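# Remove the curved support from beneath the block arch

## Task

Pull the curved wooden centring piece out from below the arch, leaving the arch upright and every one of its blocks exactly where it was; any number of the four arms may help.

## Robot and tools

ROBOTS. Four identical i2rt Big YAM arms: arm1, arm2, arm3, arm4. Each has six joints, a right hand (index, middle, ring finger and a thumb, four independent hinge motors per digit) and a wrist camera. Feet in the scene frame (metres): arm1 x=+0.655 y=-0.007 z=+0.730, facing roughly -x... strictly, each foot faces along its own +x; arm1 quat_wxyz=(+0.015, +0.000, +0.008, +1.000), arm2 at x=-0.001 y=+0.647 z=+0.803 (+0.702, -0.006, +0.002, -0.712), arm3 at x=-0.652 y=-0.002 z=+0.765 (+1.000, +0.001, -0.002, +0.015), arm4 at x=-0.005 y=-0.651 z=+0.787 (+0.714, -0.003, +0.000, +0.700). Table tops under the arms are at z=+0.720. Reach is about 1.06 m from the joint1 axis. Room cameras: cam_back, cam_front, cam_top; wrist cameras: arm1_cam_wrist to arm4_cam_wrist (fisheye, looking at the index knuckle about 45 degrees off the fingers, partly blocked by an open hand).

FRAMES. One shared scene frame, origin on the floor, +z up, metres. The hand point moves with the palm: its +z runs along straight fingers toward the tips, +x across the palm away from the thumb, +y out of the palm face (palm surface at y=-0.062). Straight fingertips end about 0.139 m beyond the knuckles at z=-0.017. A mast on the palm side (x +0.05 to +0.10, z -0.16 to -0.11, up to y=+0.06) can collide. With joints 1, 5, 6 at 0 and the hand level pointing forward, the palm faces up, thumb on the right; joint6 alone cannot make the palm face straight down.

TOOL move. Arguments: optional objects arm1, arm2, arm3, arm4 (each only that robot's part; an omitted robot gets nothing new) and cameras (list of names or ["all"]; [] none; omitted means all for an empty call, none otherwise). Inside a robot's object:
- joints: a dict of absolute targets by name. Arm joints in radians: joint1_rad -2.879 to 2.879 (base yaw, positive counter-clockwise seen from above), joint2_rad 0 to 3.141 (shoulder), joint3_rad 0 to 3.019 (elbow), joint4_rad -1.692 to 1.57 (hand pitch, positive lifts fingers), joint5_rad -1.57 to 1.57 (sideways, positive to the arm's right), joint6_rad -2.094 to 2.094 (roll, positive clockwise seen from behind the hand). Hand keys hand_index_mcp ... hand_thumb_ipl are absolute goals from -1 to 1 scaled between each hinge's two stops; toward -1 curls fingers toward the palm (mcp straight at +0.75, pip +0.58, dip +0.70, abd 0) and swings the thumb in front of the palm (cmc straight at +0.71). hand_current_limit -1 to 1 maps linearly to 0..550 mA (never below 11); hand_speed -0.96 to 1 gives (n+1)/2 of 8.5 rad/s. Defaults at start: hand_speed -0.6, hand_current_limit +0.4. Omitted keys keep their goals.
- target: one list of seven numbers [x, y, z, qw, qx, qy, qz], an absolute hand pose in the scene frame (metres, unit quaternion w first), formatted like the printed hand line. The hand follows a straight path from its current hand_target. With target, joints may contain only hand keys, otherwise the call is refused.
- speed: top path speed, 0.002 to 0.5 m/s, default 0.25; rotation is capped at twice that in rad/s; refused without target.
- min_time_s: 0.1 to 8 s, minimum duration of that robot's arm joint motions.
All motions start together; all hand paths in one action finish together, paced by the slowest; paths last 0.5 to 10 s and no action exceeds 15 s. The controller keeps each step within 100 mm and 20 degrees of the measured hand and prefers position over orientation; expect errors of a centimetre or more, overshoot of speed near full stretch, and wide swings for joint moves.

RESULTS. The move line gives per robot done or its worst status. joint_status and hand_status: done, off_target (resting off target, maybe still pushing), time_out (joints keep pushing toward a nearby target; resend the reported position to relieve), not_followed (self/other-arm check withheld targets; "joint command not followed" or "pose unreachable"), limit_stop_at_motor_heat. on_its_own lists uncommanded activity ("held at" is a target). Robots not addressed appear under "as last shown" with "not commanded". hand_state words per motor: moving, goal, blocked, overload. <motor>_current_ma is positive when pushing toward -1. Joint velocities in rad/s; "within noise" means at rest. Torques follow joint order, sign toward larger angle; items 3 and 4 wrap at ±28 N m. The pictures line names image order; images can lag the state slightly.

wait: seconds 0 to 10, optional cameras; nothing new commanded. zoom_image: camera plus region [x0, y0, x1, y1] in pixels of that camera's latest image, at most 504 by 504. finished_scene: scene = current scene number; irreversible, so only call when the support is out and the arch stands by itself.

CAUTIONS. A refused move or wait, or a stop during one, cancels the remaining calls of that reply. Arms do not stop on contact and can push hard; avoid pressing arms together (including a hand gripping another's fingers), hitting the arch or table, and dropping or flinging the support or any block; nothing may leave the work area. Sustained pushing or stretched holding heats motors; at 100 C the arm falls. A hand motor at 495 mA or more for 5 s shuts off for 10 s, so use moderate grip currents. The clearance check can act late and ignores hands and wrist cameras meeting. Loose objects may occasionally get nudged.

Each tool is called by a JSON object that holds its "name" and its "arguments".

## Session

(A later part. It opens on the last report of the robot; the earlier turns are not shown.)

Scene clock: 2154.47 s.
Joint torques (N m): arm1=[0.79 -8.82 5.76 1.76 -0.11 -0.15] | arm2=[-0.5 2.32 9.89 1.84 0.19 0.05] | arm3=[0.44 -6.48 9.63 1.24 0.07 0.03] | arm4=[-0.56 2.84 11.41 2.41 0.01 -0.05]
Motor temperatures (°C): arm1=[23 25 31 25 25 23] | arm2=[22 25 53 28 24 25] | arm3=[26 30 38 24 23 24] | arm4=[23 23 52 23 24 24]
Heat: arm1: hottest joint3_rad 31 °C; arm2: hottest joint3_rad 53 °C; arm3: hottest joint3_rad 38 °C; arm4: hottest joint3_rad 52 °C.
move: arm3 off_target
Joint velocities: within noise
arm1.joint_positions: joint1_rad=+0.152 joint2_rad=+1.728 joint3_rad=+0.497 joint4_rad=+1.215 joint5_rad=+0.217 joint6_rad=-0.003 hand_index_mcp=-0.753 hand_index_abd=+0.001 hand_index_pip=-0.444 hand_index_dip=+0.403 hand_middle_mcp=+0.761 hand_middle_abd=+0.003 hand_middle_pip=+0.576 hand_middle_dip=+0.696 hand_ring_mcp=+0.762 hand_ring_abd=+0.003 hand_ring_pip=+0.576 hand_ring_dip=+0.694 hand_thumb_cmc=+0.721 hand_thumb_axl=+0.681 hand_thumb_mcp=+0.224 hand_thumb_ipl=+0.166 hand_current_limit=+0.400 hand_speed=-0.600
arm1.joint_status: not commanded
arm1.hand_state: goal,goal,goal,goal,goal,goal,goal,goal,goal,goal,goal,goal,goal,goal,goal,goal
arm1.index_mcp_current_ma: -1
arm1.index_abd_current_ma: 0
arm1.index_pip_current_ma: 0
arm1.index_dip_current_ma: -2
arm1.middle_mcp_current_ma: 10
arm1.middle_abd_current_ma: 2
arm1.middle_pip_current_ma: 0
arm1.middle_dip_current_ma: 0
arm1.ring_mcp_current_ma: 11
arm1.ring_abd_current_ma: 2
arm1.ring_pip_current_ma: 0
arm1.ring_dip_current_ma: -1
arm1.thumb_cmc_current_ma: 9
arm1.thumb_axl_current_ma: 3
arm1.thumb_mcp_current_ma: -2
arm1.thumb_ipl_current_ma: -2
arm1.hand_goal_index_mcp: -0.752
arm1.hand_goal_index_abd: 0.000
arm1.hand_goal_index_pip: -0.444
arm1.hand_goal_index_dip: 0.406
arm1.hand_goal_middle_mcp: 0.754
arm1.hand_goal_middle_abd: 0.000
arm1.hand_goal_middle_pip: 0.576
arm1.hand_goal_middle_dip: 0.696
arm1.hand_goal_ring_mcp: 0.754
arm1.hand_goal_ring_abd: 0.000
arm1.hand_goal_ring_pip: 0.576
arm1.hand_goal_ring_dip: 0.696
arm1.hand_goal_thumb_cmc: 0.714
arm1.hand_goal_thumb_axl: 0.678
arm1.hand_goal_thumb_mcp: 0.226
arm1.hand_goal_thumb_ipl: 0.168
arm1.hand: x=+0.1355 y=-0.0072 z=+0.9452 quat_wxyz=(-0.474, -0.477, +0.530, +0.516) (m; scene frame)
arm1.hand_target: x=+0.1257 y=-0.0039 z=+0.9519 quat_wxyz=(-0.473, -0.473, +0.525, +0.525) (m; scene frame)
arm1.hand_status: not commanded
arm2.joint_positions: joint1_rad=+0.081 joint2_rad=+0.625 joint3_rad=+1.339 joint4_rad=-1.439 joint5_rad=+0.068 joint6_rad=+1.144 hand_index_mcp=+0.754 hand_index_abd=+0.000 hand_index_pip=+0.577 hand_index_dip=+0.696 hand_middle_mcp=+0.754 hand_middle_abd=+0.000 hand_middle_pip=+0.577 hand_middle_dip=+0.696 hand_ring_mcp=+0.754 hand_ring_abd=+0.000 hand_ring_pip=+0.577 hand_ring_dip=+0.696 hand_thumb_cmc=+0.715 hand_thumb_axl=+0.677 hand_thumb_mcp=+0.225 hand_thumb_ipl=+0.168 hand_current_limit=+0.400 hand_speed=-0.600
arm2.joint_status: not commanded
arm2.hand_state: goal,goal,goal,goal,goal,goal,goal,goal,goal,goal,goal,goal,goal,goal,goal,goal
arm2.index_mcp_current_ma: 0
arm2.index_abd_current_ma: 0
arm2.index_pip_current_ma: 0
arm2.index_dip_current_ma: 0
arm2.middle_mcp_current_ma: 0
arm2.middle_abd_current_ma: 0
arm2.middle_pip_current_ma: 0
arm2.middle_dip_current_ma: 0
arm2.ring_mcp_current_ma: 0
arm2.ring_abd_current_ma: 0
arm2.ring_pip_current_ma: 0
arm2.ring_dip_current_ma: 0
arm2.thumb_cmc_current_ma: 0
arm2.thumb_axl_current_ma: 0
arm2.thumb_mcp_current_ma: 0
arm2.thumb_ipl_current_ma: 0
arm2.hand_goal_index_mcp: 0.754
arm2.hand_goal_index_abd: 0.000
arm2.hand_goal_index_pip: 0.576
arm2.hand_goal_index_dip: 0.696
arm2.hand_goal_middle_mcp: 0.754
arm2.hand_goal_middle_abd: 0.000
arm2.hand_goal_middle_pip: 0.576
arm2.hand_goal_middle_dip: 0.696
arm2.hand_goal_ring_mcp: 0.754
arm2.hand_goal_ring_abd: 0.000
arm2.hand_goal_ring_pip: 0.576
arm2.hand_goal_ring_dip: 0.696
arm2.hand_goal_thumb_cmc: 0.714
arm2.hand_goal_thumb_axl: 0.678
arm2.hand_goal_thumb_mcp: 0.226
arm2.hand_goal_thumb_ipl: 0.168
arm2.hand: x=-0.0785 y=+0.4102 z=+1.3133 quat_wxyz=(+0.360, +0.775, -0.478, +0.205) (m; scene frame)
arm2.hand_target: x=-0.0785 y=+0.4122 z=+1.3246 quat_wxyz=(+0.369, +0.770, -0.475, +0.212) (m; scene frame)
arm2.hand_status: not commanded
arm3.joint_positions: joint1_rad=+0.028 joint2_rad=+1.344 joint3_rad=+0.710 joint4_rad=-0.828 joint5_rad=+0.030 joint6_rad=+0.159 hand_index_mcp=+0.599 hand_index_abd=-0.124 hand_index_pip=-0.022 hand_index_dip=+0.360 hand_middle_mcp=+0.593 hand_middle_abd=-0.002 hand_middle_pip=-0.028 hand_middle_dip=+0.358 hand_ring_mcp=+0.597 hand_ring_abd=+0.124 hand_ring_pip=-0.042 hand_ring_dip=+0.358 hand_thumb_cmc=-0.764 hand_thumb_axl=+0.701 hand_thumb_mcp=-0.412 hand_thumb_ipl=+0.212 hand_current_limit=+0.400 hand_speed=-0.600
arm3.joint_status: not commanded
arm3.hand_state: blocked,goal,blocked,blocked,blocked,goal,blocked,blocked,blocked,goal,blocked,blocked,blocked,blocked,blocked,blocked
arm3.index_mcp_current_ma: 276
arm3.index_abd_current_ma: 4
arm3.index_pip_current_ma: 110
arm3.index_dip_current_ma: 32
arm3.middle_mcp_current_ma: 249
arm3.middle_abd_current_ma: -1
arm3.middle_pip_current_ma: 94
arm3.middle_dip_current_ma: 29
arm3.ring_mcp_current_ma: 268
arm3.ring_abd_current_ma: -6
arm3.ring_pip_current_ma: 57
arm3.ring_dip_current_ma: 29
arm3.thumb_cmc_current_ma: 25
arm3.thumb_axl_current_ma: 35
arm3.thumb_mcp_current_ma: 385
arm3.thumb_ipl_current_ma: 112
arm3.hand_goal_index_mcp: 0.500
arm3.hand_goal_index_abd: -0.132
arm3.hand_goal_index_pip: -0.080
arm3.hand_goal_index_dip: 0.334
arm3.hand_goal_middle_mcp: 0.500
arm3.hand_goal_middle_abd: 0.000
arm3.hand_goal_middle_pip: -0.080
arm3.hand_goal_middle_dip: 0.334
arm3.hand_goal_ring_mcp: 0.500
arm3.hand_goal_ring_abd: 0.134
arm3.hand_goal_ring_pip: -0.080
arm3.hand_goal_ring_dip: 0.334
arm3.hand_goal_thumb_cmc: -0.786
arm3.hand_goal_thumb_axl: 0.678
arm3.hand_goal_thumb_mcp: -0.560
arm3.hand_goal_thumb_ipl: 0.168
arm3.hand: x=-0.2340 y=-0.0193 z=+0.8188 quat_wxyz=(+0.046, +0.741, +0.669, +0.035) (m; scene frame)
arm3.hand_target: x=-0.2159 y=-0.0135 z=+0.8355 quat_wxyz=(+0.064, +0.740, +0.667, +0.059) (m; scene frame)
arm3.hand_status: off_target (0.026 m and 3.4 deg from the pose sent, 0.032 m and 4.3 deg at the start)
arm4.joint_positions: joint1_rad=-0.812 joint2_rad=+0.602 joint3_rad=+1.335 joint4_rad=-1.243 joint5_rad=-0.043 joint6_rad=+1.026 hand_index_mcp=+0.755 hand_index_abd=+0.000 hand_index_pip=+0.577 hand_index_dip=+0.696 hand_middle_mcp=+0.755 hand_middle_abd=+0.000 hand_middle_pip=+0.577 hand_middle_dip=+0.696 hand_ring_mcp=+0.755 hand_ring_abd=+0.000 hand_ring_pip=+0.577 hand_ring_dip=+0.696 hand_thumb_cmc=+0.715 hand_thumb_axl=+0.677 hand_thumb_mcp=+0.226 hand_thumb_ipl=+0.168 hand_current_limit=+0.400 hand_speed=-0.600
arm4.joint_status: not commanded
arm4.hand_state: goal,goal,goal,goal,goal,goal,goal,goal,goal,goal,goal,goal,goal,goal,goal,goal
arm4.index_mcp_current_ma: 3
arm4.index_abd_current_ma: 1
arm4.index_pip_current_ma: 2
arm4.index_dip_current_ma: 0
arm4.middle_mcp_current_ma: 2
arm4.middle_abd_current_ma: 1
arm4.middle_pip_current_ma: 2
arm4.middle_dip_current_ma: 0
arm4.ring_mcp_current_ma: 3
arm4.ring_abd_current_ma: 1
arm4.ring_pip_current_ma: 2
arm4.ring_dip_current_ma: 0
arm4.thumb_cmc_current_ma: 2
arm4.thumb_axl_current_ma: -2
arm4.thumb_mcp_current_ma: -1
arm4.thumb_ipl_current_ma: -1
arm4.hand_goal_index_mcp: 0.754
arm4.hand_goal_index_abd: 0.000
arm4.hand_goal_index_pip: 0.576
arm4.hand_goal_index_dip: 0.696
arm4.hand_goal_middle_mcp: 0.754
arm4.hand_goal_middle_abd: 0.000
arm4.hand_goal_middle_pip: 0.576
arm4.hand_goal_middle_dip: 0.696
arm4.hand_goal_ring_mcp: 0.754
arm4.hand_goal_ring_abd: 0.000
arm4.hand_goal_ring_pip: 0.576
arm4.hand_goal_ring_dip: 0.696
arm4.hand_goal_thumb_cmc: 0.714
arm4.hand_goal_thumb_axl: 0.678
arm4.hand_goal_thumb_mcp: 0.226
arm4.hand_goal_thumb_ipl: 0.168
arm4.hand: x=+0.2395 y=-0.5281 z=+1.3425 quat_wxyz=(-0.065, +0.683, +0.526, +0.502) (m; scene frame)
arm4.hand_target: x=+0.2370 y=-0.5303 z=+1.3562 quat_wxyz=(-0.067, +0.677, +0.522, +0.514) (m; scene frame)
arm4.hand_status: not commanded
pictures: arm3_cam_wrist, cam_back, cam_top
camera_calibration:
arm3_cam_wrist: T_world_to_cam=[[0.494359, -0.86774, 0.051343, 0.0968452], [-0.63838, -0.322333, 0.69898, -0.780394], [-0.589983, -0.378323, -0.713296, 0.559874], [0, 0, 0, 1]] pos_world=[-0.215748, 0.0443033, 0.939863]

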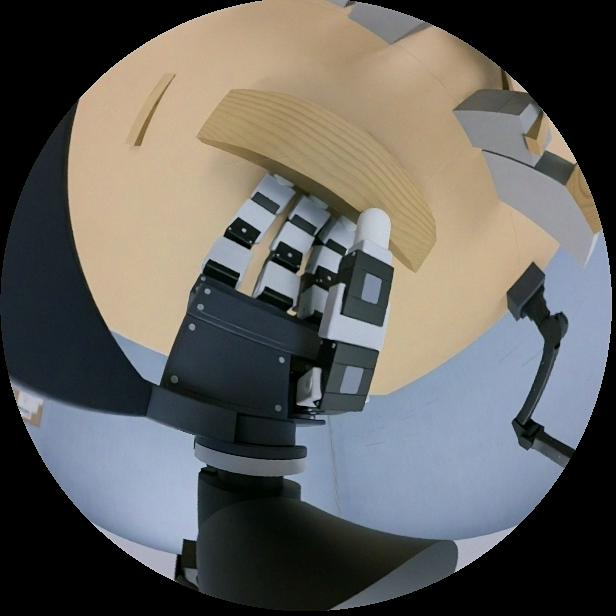

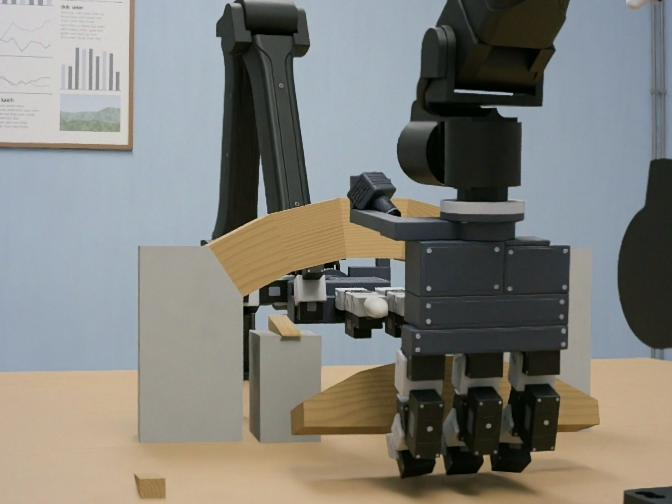

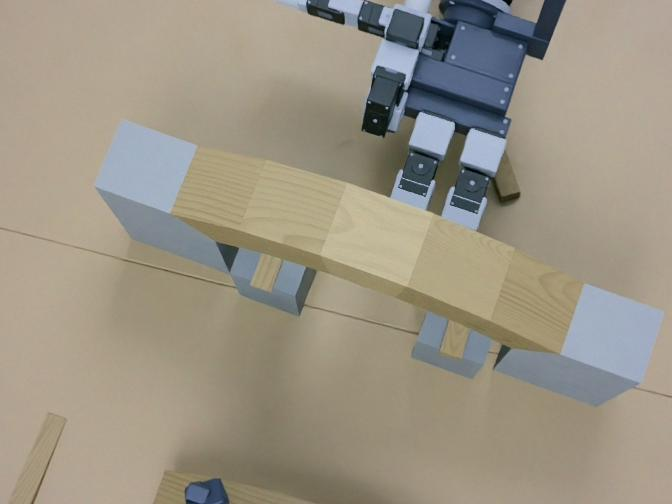

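{"name": "move", "arguments": {"arm3": {"target": [-0.215, -0.0137, 0.811, 0.0647, 0.74, 0.667, 0.0583], "speed": 0.06}, "cameras": ["cam_back"]}}

{"name": "zoom_image", "arguments": {"camera": "cam_back", "region": [260, 300, 640, 504]}}

Scene clock: 2160.40 s.
Joint torques (N m): arm1=[0.85 -8.94 5.75 1.77 -0.11 -0.16] | arm2=[-0.44 2.37 9.91 1.84 0.18 0.05] | arm3=[0.44 -5.6 7.84 1.39 0.11 0.01] | arm4=[-0.97 2.67 11.4 2.45 0.02 -0.03]
Motor temperatures (°C): arm1=[23 25 31 25 25 23] | arm2=[22 25 53 28 24 25] | arm3=[26 30 38 24 23 24] | arm4=[23 23 52 23 24 24]
Heat: arm1: hottest joint3_rad 31 °C; arm2: hottest joint3_rad 53 °C; arm3: hottest joint3_rad 38 °C; arm4: hottest joint3_rad 52 °C.
move: arm3 done
Joint velocities: within noise
arm1, arm2, arm4: as last shown
arm3.joint_positions: joint1_rad=+0.028 joint2_rad=+1.377 joint3_rad=+0.700 joint4_rad=-0.748 joint5_rad=+0.030 joint6_rad=+0.161 hand_index_mcp=+0.599 hand_index_abd=-0.124 hand_index_pip=-0.020 hand_index_dip=+0.365 hand_middle_mcp=+0.588 hand_middle_abd=-0.003 hand_middle_pip=-0.028 hand_middle_dip=+0.358 hand_ring_mcp=+0.584 hand_ring_abd=+0.123 hand_ring_pip=-0.042 hand_ring_dip=+0.360 hand_thumb_cmc=-0.758 hand_thumb_axl=+0.707 hand_thumb_mcp=-0.412 hand_thumb_ipl=+0.212 hand_current_limit=+0.400 hand_speed=-0.600
arm3.joint_status: not commanded
arm3.hand_state: blocked,goal,blocked,blocked,blocked,goal,blocked,blocked,blocked,goal,blocked,blocked,blocked,blocked,blocked,blocked
arm3.index_mcp_current_ma: 276
arm3.index_abd_current_ma: 4
arm3.index_pip_current_ma: 115
arm3.index_dip_current_ma: 42
arm3.middle_mcp_current_ma: 230
arm3.middle_abd_current_ma: -1
arm3.middle_pip_current_ma: 94
arm3.middle_dip_current_ma: 29
arm3.ring_mcp_current_ma: 212
arm3.ring_abd_current_ma: -7
arm3.ring_pip_current_ma: 57
arm3.ring_dip_current_ma: 33
arm3.thumb_cmc_current_ma: 37
arm3.thumb_axl_current_ma: 50
arm3.thumb_mcp_current_ma: 385
arm3.thumb_ipl_current_ma: 112
arm3.hand_goal_index_mcp: 0.500
arm3.hand_goal_index_abd: -0.132
arm3.hand_goal_index_pip: -0.080
arm3.hand_goal_index_dip: 0.334
arm3.hand_goal_middle_mcp: 0.500
arm3.hand_goal_middle_abd: 0.000
arm3.hand_goal_middle_pip: -0.080
arm3.hand_goal_middle_dip: 0.334
arm3.hand_goal_ring_mcp: 0.500
arm3.hand_goal_ring_abd: 0.134
arm3.hand_goal_ring_pip: -0.080
arm3.hand_goal_ring_dip: 0.334
arm3.hand_goal_thumb_cmc: -0.786
arm3.hand_goal_thumb_axl: 0.678
arm3.hand_goal_thumb_mcp: -0.560
arm3.hand_goal_thumb_ipl: 0.168
arm3.hand: x=-0.2225 y=-0.0187 z=+0.8106 quat_wxyz=(+0.058, +0.741, +0.667, +0.050) (m; scene frame)
arm3.hand_target: x=-0.2153 y=-0.0136 z=+0.8111 quat_wxyz=(+0.064, +0.740, +0.667, +0.058) (m; scene frame)
arm3.hand_status: done (0.009 m and 1.3 deg from the pose sent, 0.021 m and 3.4 deg at the start)
pictures: cam_back

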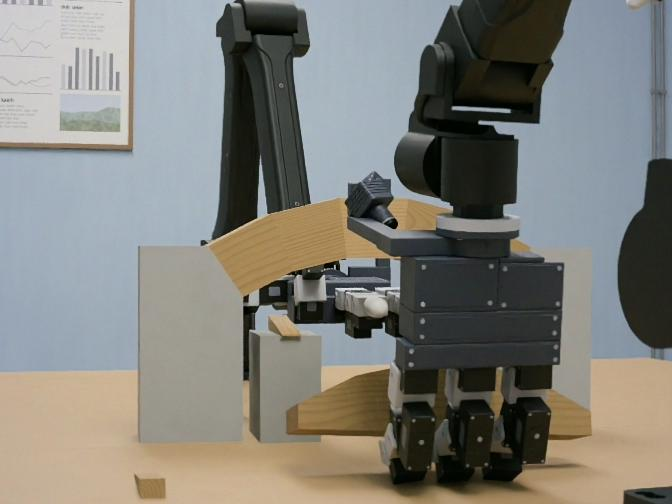

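Scaled by 1.326 from the camera's 672x504 image, which has a finer 960x720 frame.

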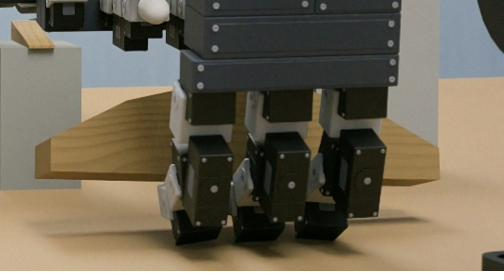

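{"name": "move", "arguments": {"arm3": {"target": [-0.215, -0.0137, 0.799, 0.0647, 0.74, 0.667, 0.0583], "speed": 0.05}, "cameras": ["cam_back"]}}

{"name": "zoom_image", "arguments": {"camera": "cam_back", "region": [260, 300, 640, 504]}}

Scene clock: 2184.87 s.
Joint torques (N m): arm1=[0.97 -8.94 5.78 1.77 -0.11 -0.16] | arm2=[-0.56 2.32 9.92 1.85 0.18 0.05] | arm3=[0.32 -4.54 6.97 1.37 0.01 0.02] | arm4=[-0.91 2.49 11.34 2.32 0.01 -0.03]
Motor temperatures (°C): arm1=[23 25 31 25 25 23] | arm2=[22 25 54 28 24 25] | arm3=[26 29 36 24 23 24] | arm4=[23 23 52 23 24 24]
Heat: arm1: hottest joint3_rad 31 °C; arm2: hottest joint3_rad 54 °C; arm3: hottest joint3_rad 36 °C; arm4: hottest joint3_rad 52 °C.
move: arm3 off_target
Joint velocities: within noise
arm1, arm2, arm4: as last shown
arm3.joint_positions: joint1_rad=+0.028 joint2_rad=+1.385 joint3_rad=+0.697 joint4_rad=-0.706 joint5_rad=+0.033 joint6_rad=+0.161 hand_index_mcp=+0.599 hand_index_abd=-0.124 hand_index_pip=-0.020 hand_index_dip=+0.367 hand_middle_mcp=+0.588 hand_middle_abd=-0.003 hand_middle_pip=-0.028 hand_middle_dip=+0.358 hand_ring_mcp=+0.584 hand_ring_abd=+0.123 hand_ring_pip=-0.042 hand_ring_dip=+0.360 hand_thumb_cmc=-0.758 hand_thumb_axl=+0.707 hand_thumb_mcp=-0.412 hand_thumb_ipl=+0.212 hand_current_limit=+0.400 hand_speed=-0.600
arm3.joint_status: not commanded
arm3.hand_state: blocked,goal,blocked,blocked,blocked,goal,blocked,blocked,blocked,goal,blocked,blocked,blocked,blocked,blocked,blocked
arm3.index_mcp_current_ma: 276
arm3.index_abd_current_ma: 4
arm3.index_pip_current_ma: 115
arm3.index_dip_current_ma: 46
arm3.middle_mcp_current_ma: 228
arm3.middle_abd_current_ma: -1
arm3.middle_pip_current_ma: 94
arm3.middle_dip_current_ma: 29
arm3.ring_mcp_current_ma: 212
arm3.ring_abd_current_ma: -7
arm3.ring_pip_current_ma: 57
arm3.ring_dip_current_ma: 33
arm3.thumb_cmc_current_ma: 37
arm3.thumb_axl_current_ma: 50
arm3.thumb_mcp_current_ma: 385
arm3.thumb_ipl_current_ma: 112
arm3.hand_goal_index_mcp: 0.500
arm3.hand_goal_index_abd: -0.132
arm3.hand_goal_index_pip: -0.080
arm3.hand_goal_index_dip: 0.334
arm3.hand_goal_middle_mcp: 0.500
arm3.hand_goal_middle_abd: 0.000
arm3.hand_goal_middle_pip: -0.080
arm3.hand_goal_middle_dip: 0.334
arm3.hand_goal_ring_mcp: 0.500
arm3.hand_goal_ring_abd: 0.134
arm3.hand_goal_ring_pip: -0.080
arm3.hand_goal_ring_dip: 0.334
arm3.hand_goal_thumb_cmc: -0.786
arm3.hand_goal_thumb_axl: 0.678
arm3.hand_goal_thumb_mcp: -0.560
arm3.hand_goal_thumb_ipl: 0.168
arm3.hand: x=-0.2150 y=-0.0188 z=+0.8110 quat_wxyz=(+0.069, +0.740, +0.666, +0.061) (m; scene frame)
arm3.hand_target: x=-0.2154 y=-0.0137 z=+0.7994 quat_wxyz=(+0.065, +0.740, +0.667, +0.058) (m; scene frame)
arm3.hand_status: off_target (0.013 m and 0.5 deg from the pose sent, 0.015 m and 1.2 deg at the start)
pictures: cam_back

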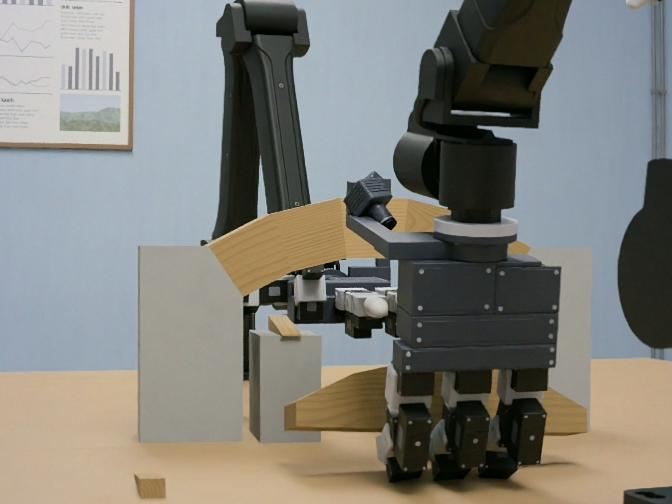

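Scaled by 1.326 from the camera's 672x504 image, which has a finer 960x720 frame.

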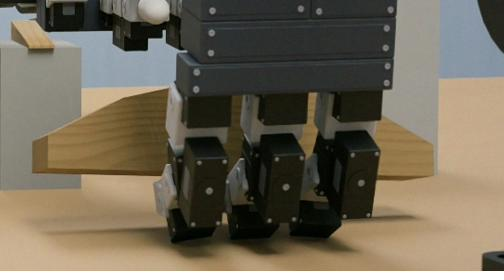

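{"name": "move", "arguments": {"arm3": {"joints": {"hand_thumb_mcp": -0.3, "hand_speed": -0.8}}, "cameras": ["cam_back", "arm3_cam_wrist"]}}

{"name": "zoom_image", "arguments": {"camera": "cam_back", "region": [260, 300, 640, 504]}}

Scene clock: 2191.00 s.
Joint torques (N m): arm1=[0.85 -8.94 5.74 1.74 -0.11 -0.16] | arm2=[-0.5 2.37 9.84 1.84 0.19 0.06] | arm3=[0.44 -5.6 7.46 0.84 0 0.01] | arm4=[-1.03 2.73 11.44 2.48 0 -0.04]
Motor temperatures (°C): arm1=[23 25 31 25 25 23] | arm2=[22 25 54 28 24 25] | arm3=[26 29 35 24 23 24] | arm4=[23 23 52 23 24 24]
Heat: arm1: hottest joint3_rad 31 °C; arm2: hottest joint3_rad 54 °C; arm3: hottest joint3_rad 35 °C; arm4: hottest joint3_rad 52 °C.
move: arm3 done
Joint velocities: within noise
arm1, arm2, arm4: as last shown
arm3.joint_positions: joint1_rad=+0.028 joint2_rad=+1.398 joint3_rad=+0.689 joint4_rad=-0.694 joint5_rad=+0.033 joint6_rad=+0.161 hand_index_mcp=+0.514 hand_index_abd=-0.128 hand_index_pip=-0.071 hand_index_dip=+0.338 hand_middle_mcp=+0.512 hand_middle_abd=-0.002 hand_middle_pip=-0.071 hand_middle_dip=+0.337 hand_ring_mcp=+0.504 hand_ring_abd=+0.129 hand_ring_pip=-0.078 hand_ring_dip=+0.338 hand_thumb_cmc=-0.783 hand_thumb_axl=+0.680 hand_thumb_mcp=-0.310 hand_thumb_ipl=+0.169 hand_current_limit=+0.400 hand_speed=-0.800
arm3.joint_status: all done
arm3.hand_state: goal,goal,goal,goal,goal,goal,goal,goal,goal,goal,goal,goal,goal,goal,goal,goal
arm3.index_mcp_current_ma: 13
arm3.index_abd_current_ma: 1
arm3.index_pip_current_ma: 6
arm3.index_dip_current_ma: 2
arm3.middle_mcp_current_ma: 11
arm3.middle_abd_current_ma: -1
arm3.middle_pip_current_ma: 6
arm3.middle_dip_current_ma: 1
arm3.ring_mcp_current_ma: 2
arm3.ring_abd_current_ma: -2
arm3.ring_pip_current_ma: 1
arm3.ring_dip_current_ma: 2
arm3.thumb_cmc_current_ma: 1
arm3.thumb_axl_current_ma: 1
arm3.thumb_mcp_current_ma: -11
arm3.thumb_ipl_current_ma: 1
arm3.hand_goal_index_mcp: 0.500
arm3.hand_goal_index_abd: -0.132
arm3.hand_goal_index_pip: -0.080
arm3.hand_goal_index_dip: 0.334
arm3.hand_goal_middle_mcp: 0.500
arm3.hand_goal_middle_abd: 0.000
arm3.hand_goal_middle_pip: -0.080
arm3.hand_goal_middle_dip: 0.334
arm3.hand_goal_ring_mcp: 0.500
arm3.hand_goal_ring_abd: 0.134
arm3.hand_goal_ring_pip: -0.080
arm3.hand_goal_ring_dip: 0.334
arm3.hand_goal_thumb_cmc: -0.786
arm3.hand_goal_thumb_axl: 0.678
arm3.hand_goal_thumb_mcp: -0.300
arm3.hand_goal_thumb_ipl: 0.168
arm3.on_its_own: hand_index_mcp moved -0.086 to your old target +0.500; hand_middle_mcp moved -0.075 to your old target +0.500; hand_ring_mcp moved -0.079 to your old target +0.500
arm3.hand: x=-0.2172 y=-0.0190 z=+0.8038 quat_wxyz=(+0.066, +0.741, +0.666, +0.057) (m; scene frame)
arm3.hand_target: x=-0.2156 y=-0.0137 z=+0.7993 quat_wxyz=(+0.064, +0.740, +0.667, +0.058) (m; scene frame)
arm3.hand_status: not commanded
pictures: arm3_cam_wrist, cam_back
camera_calibration:
arm3_cam_wrist: T_world_to_cam=[[0.488134, -0.869134, 0.0795678, 0.065615], [-0.679703, -0.321382, 0.659331, -0.736248], [-0.547475, -0.375924, -0.747631, 0.596105], [0, 0, 0, 1]] pos_world=[-0.206106, 0.0445015, 0.925877]

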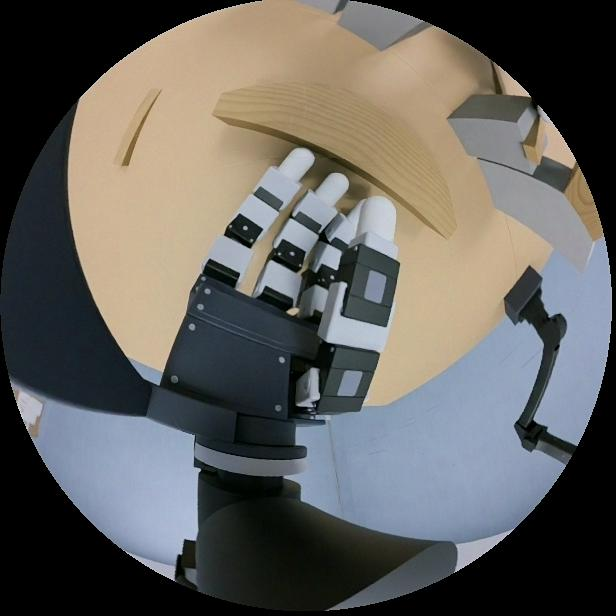

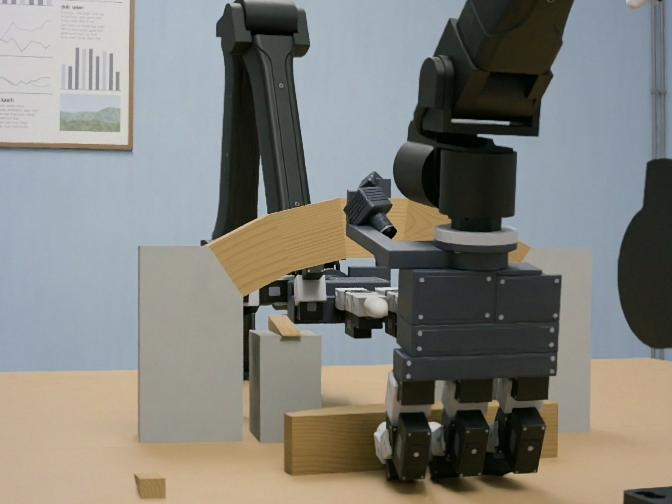

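Scaled by 1.326 from the camera's 672x504 image, which has a finer 960x720 frame.

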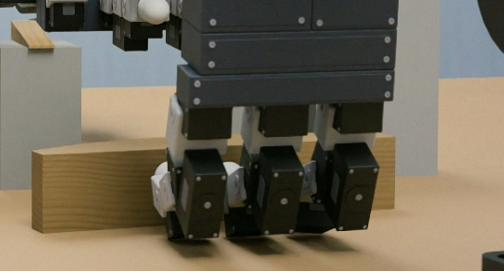

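{"name": "move", "arguments": {"arm3": {"target": [-0.285, -0.0065, 0.865, 0.0647, 0.74, 0.667, 0.0583], "speed": 0.2, "joints": {"hand_speed": -0.6}}, "arm1": {"target": [0.2258, -0.0143, 0.9519, 0.4734, 0.4734, -0.5252, -0.5252], "speed": 0.2}, "cameras": ["cam_back", "cam_top", "cam_front"]}}

Scene clock: 2233.47 s.
Joint torques (N m): arm1=[2.49 -7.36 2.85 2.73 0.14 -0.14] | arm2=[-0.62 2.2 9.92 1.87 0.18 0.05] | arm3=[0.38 -3.37 8.58 -0.28 0.2 0.04] | arm4=[-0.44 2.84 11.36 2.44 0.01 -0.03]
Motor temperatures (°C): arm1=[23 25 31 25 25 23] | arm2=[22 25 54 28 24 25] | arm3=[26 28 34 24 23 24] | arm4=[23 23 52 23 24 24]
Heat: arm1: hottest joint3_rad 31 °C; arm2: hottest joint3_rad 54 °C; arm3: hottest joint3_rad 34 °C; arm4: hottest joint3_rad 52 °C.
move: arm1 off_target; arm3 done
Joint velocities: within noise
arm1.joint_positions: joint1_rad=+0.210 joint2_rad=+1.608 joint3_rad=+0.261 joint4_rad=+1.316 joint5_rad=+0.293 joint6_rad=-0.003 hand_index_mcp=-0.754 hand_index_abd=+0.001 hand_index_pip=-0.444 hand_index_dip=+0.403 hand_middle_mcp=+0.762 hand_middle_abd=+0.003 hand_middle_pip=+0.576 hand_middle_dip=+0.696 hand_ring_mcp=+0.763 hand_ring_abd=+0.002 hand_ring_pip=+0.576 hand_ring_dip=+0.694 hand_thumb_cmc=+0.721 hand_thumb_axl=+0.681 hand_thumb_mcp=+0.224 hand_thumb_ipl=+0.166 hand_current_limit=+0.400 hand_speed=-0.600
arm1.joint_status: not commanded
arm1.hand_state: goal,goal,goal,goal,goal,goal,goal,goal,goal,goal,goal,goal,goal,goal,goal,goal
arm1.index_mcp_current_ma: -1
arm1.index_abd_current_ma: 0
arm1.index_pip_current_ma: 0
arm1.index_dip_current_ma: -2
arm1.middle_mcp_current_ma: 10
arm1.middle_abd_current_ma: 2
arm1.middle_pip_current_ma: 0
arm1.middle_dip_current_ma: 0
arm1.ring_mcp_current_ma: 12
arm1.ring_abd_current_ma: 1
arm1.ring_pip_current_ma: 0
arm1.ring_dip_current_ma: -1
arm1.thumb_cmc_current_ma: 9
arm1.thumb_axl_current_ma: 3
arm1.thumb_mcp_current_ma: -2
arm1.thumb_ipl_current_ma: -2
arm1.hand_goal_index_mcp: -0.752
arm1.hand_goal_index_abd: 0.000
arm1.hand_goal_index_pip: -0.444
arm1.hand_goal_index_dip: 0.406
arm1.hand_goal_middle_mcp: 0.754
arm1.hand_goal_middle_abd: 0.000
arm1.hand_goal_middle_pip: 0.576
arm1.hand_goal_middle_dip: 0.696
arm1.hand_goal_ring_mcp: 0.754
arm1.hand_goal_ring_abd: 0.000
arm1.hand_goal_ring_pip: 0.576
arm1.hand_goal_ring_dip: 0.696
arm1.hand_goal_thumb_cmc: 0.714
arm1.hand_goal_thumb_axl: 0.678
arm1.hand_goal_thumb_mcp: 0.226
arm1.hand_goal_thumb_ipl: 0.168
arm1.hand: x=+0.2237 y=-0.0089 z=+0.9423 quat_wxyz=(-0.465, -0.477, +0.536, +0.518) (m; scene frame)
arm1.hand_target: x=+0.2258 y=-0.0142 z=+0.9519 quat_wxyz=(-0.474, -0.473, +0.525, +0.525) (m; scene frame)
arm1.hand_status: off_target (0.011 m and 1.8 deg from the pose sent, 0.091 m and 1.2 deg at the start)
arm2, arm4: as last shown
arm3.joint_positions: joint1_rad=+0.075 joint2_rad=+1.080 joint3_rad=+0.626 joint4_rad=-0.936 joint5_rad=+0.036 joint6_rad=+0.205 hand_index_mcp=+0.511 hand_index_abd=-0.129 hand_index_pip=-0.072 hand_index_dip=+0.338 hand_middle_mcp=+0.510 hand_middle_abd=-0.002 hand_middle_pip=-0.072 hand_middle_dip=+0.337 hand_ring_mcp=+0.504 hand_ring_abd=+0.129 hand_ring_pip=-0.078 hand_ring_dip=+0.338 hand_thumb_cmc=-0.784 hand_thumb_axl=+0.680 hand_thumb_mcp=-0.309 hand_thumb_ipl=+0.169 hand_current_limit=+0.400 hand_speed=-0.600
arm3.joint_status: all done
arm3.hand_state: goal,goal,goal,goal,goal,goal,goal,goal,goal,goal,goal,goal,goal,goal,goal,goal
arm3.index_mcp_current_ma: 10
arm3.index_abd_current_ma: 1
arm3.index_pip_current_ma: 6
arm3.index_dip_current_ma: 2
arm3.middle_mcp_current_ma: 8
arm3.middle_abd_current_ma: -1
arm3.middle_pip_current_ma: 5
arm3.middle_dip_current_ma: 1
arm3.ring_mcp_current_ma: 2
arm3.ring_abd_current_ma: -2
arm3.ring_pip_current_ma: 1
arm3.ring_dip_current_ma: 2
arm3.thumb_cmc_current_ma: 1
arm3.thumb_axl_current_ma: 1
arm3.thumb_mcp_current_ma: -10
arm3.thumb_ipl_current_ma: 1
arm3.hand_goal_index_mcp: 0.500
arm3.hand_goal_index_abd: -0.132
arm3.hand_goal_index_pip: -0.080
arm3.hand_goal_index_dip: 0.334
arm3.hand_goal_middle_mcp: 0.500
arm3.hand_goal_middle_abd: 0.000
arm3.hand_goal_middle_pip: -0.080
arm3.hand_goal_middle_dip: 0.334
arm3.hand_goal_ring_mcp: 0.500
arm3.hand_goal_ring_abd: 0.134
arm3.hand_goal_ring_pip: -0.080
arm3.hand_goal_ring_dip: 0.334
arm3.hand_goal_thumb_cmc: -0.786
arm3.hand_goal_thumb_axl: 0.678
arm3.hand_goal_thumb_mcp: -0.300
arm3.hand_goal_thumb_ipl: 0.168
arm3.hand: x=-0.2817 y=-0.0096 z=+0.8680 quat_wxyz=(+0.069, +0.739, +0.667, +0.065) (m; scene frame)
arm3.hand_target: x=-0.2849 y=-0.0066 z=+0.8651 quat_wxyz=(+0.065, +0.740, +0.667, +0.058) (m; scene frame)
arm3.hand_status: done (0.005 m and 0.9 deg from the pose sent, 0.092 m and 0.2 deg at the start)
pictures: cam_back, cam_front, cam_top

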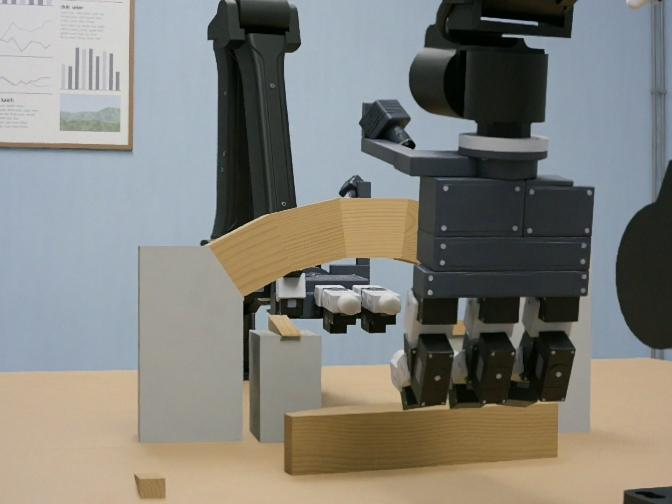

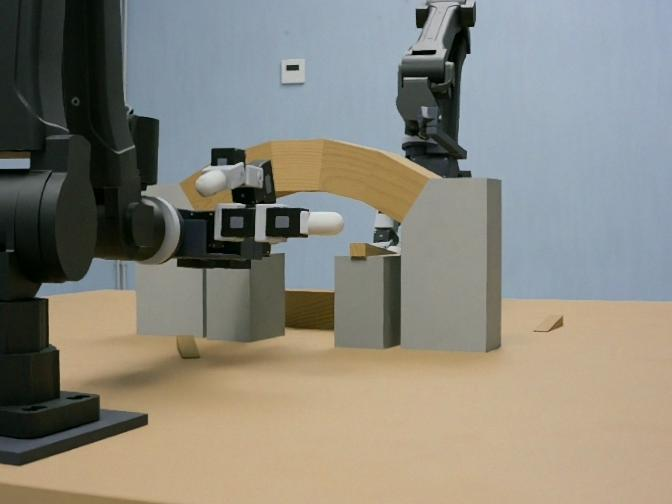

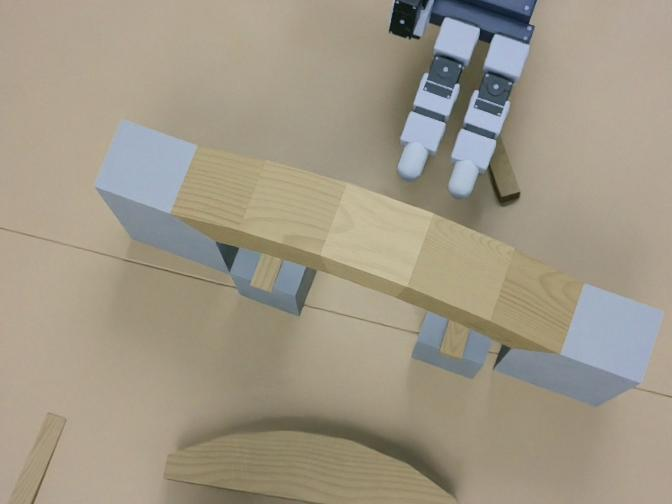

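{"name": "finished_scene", "arguments": {"scene": 1}}

The scene is finished: the task was done.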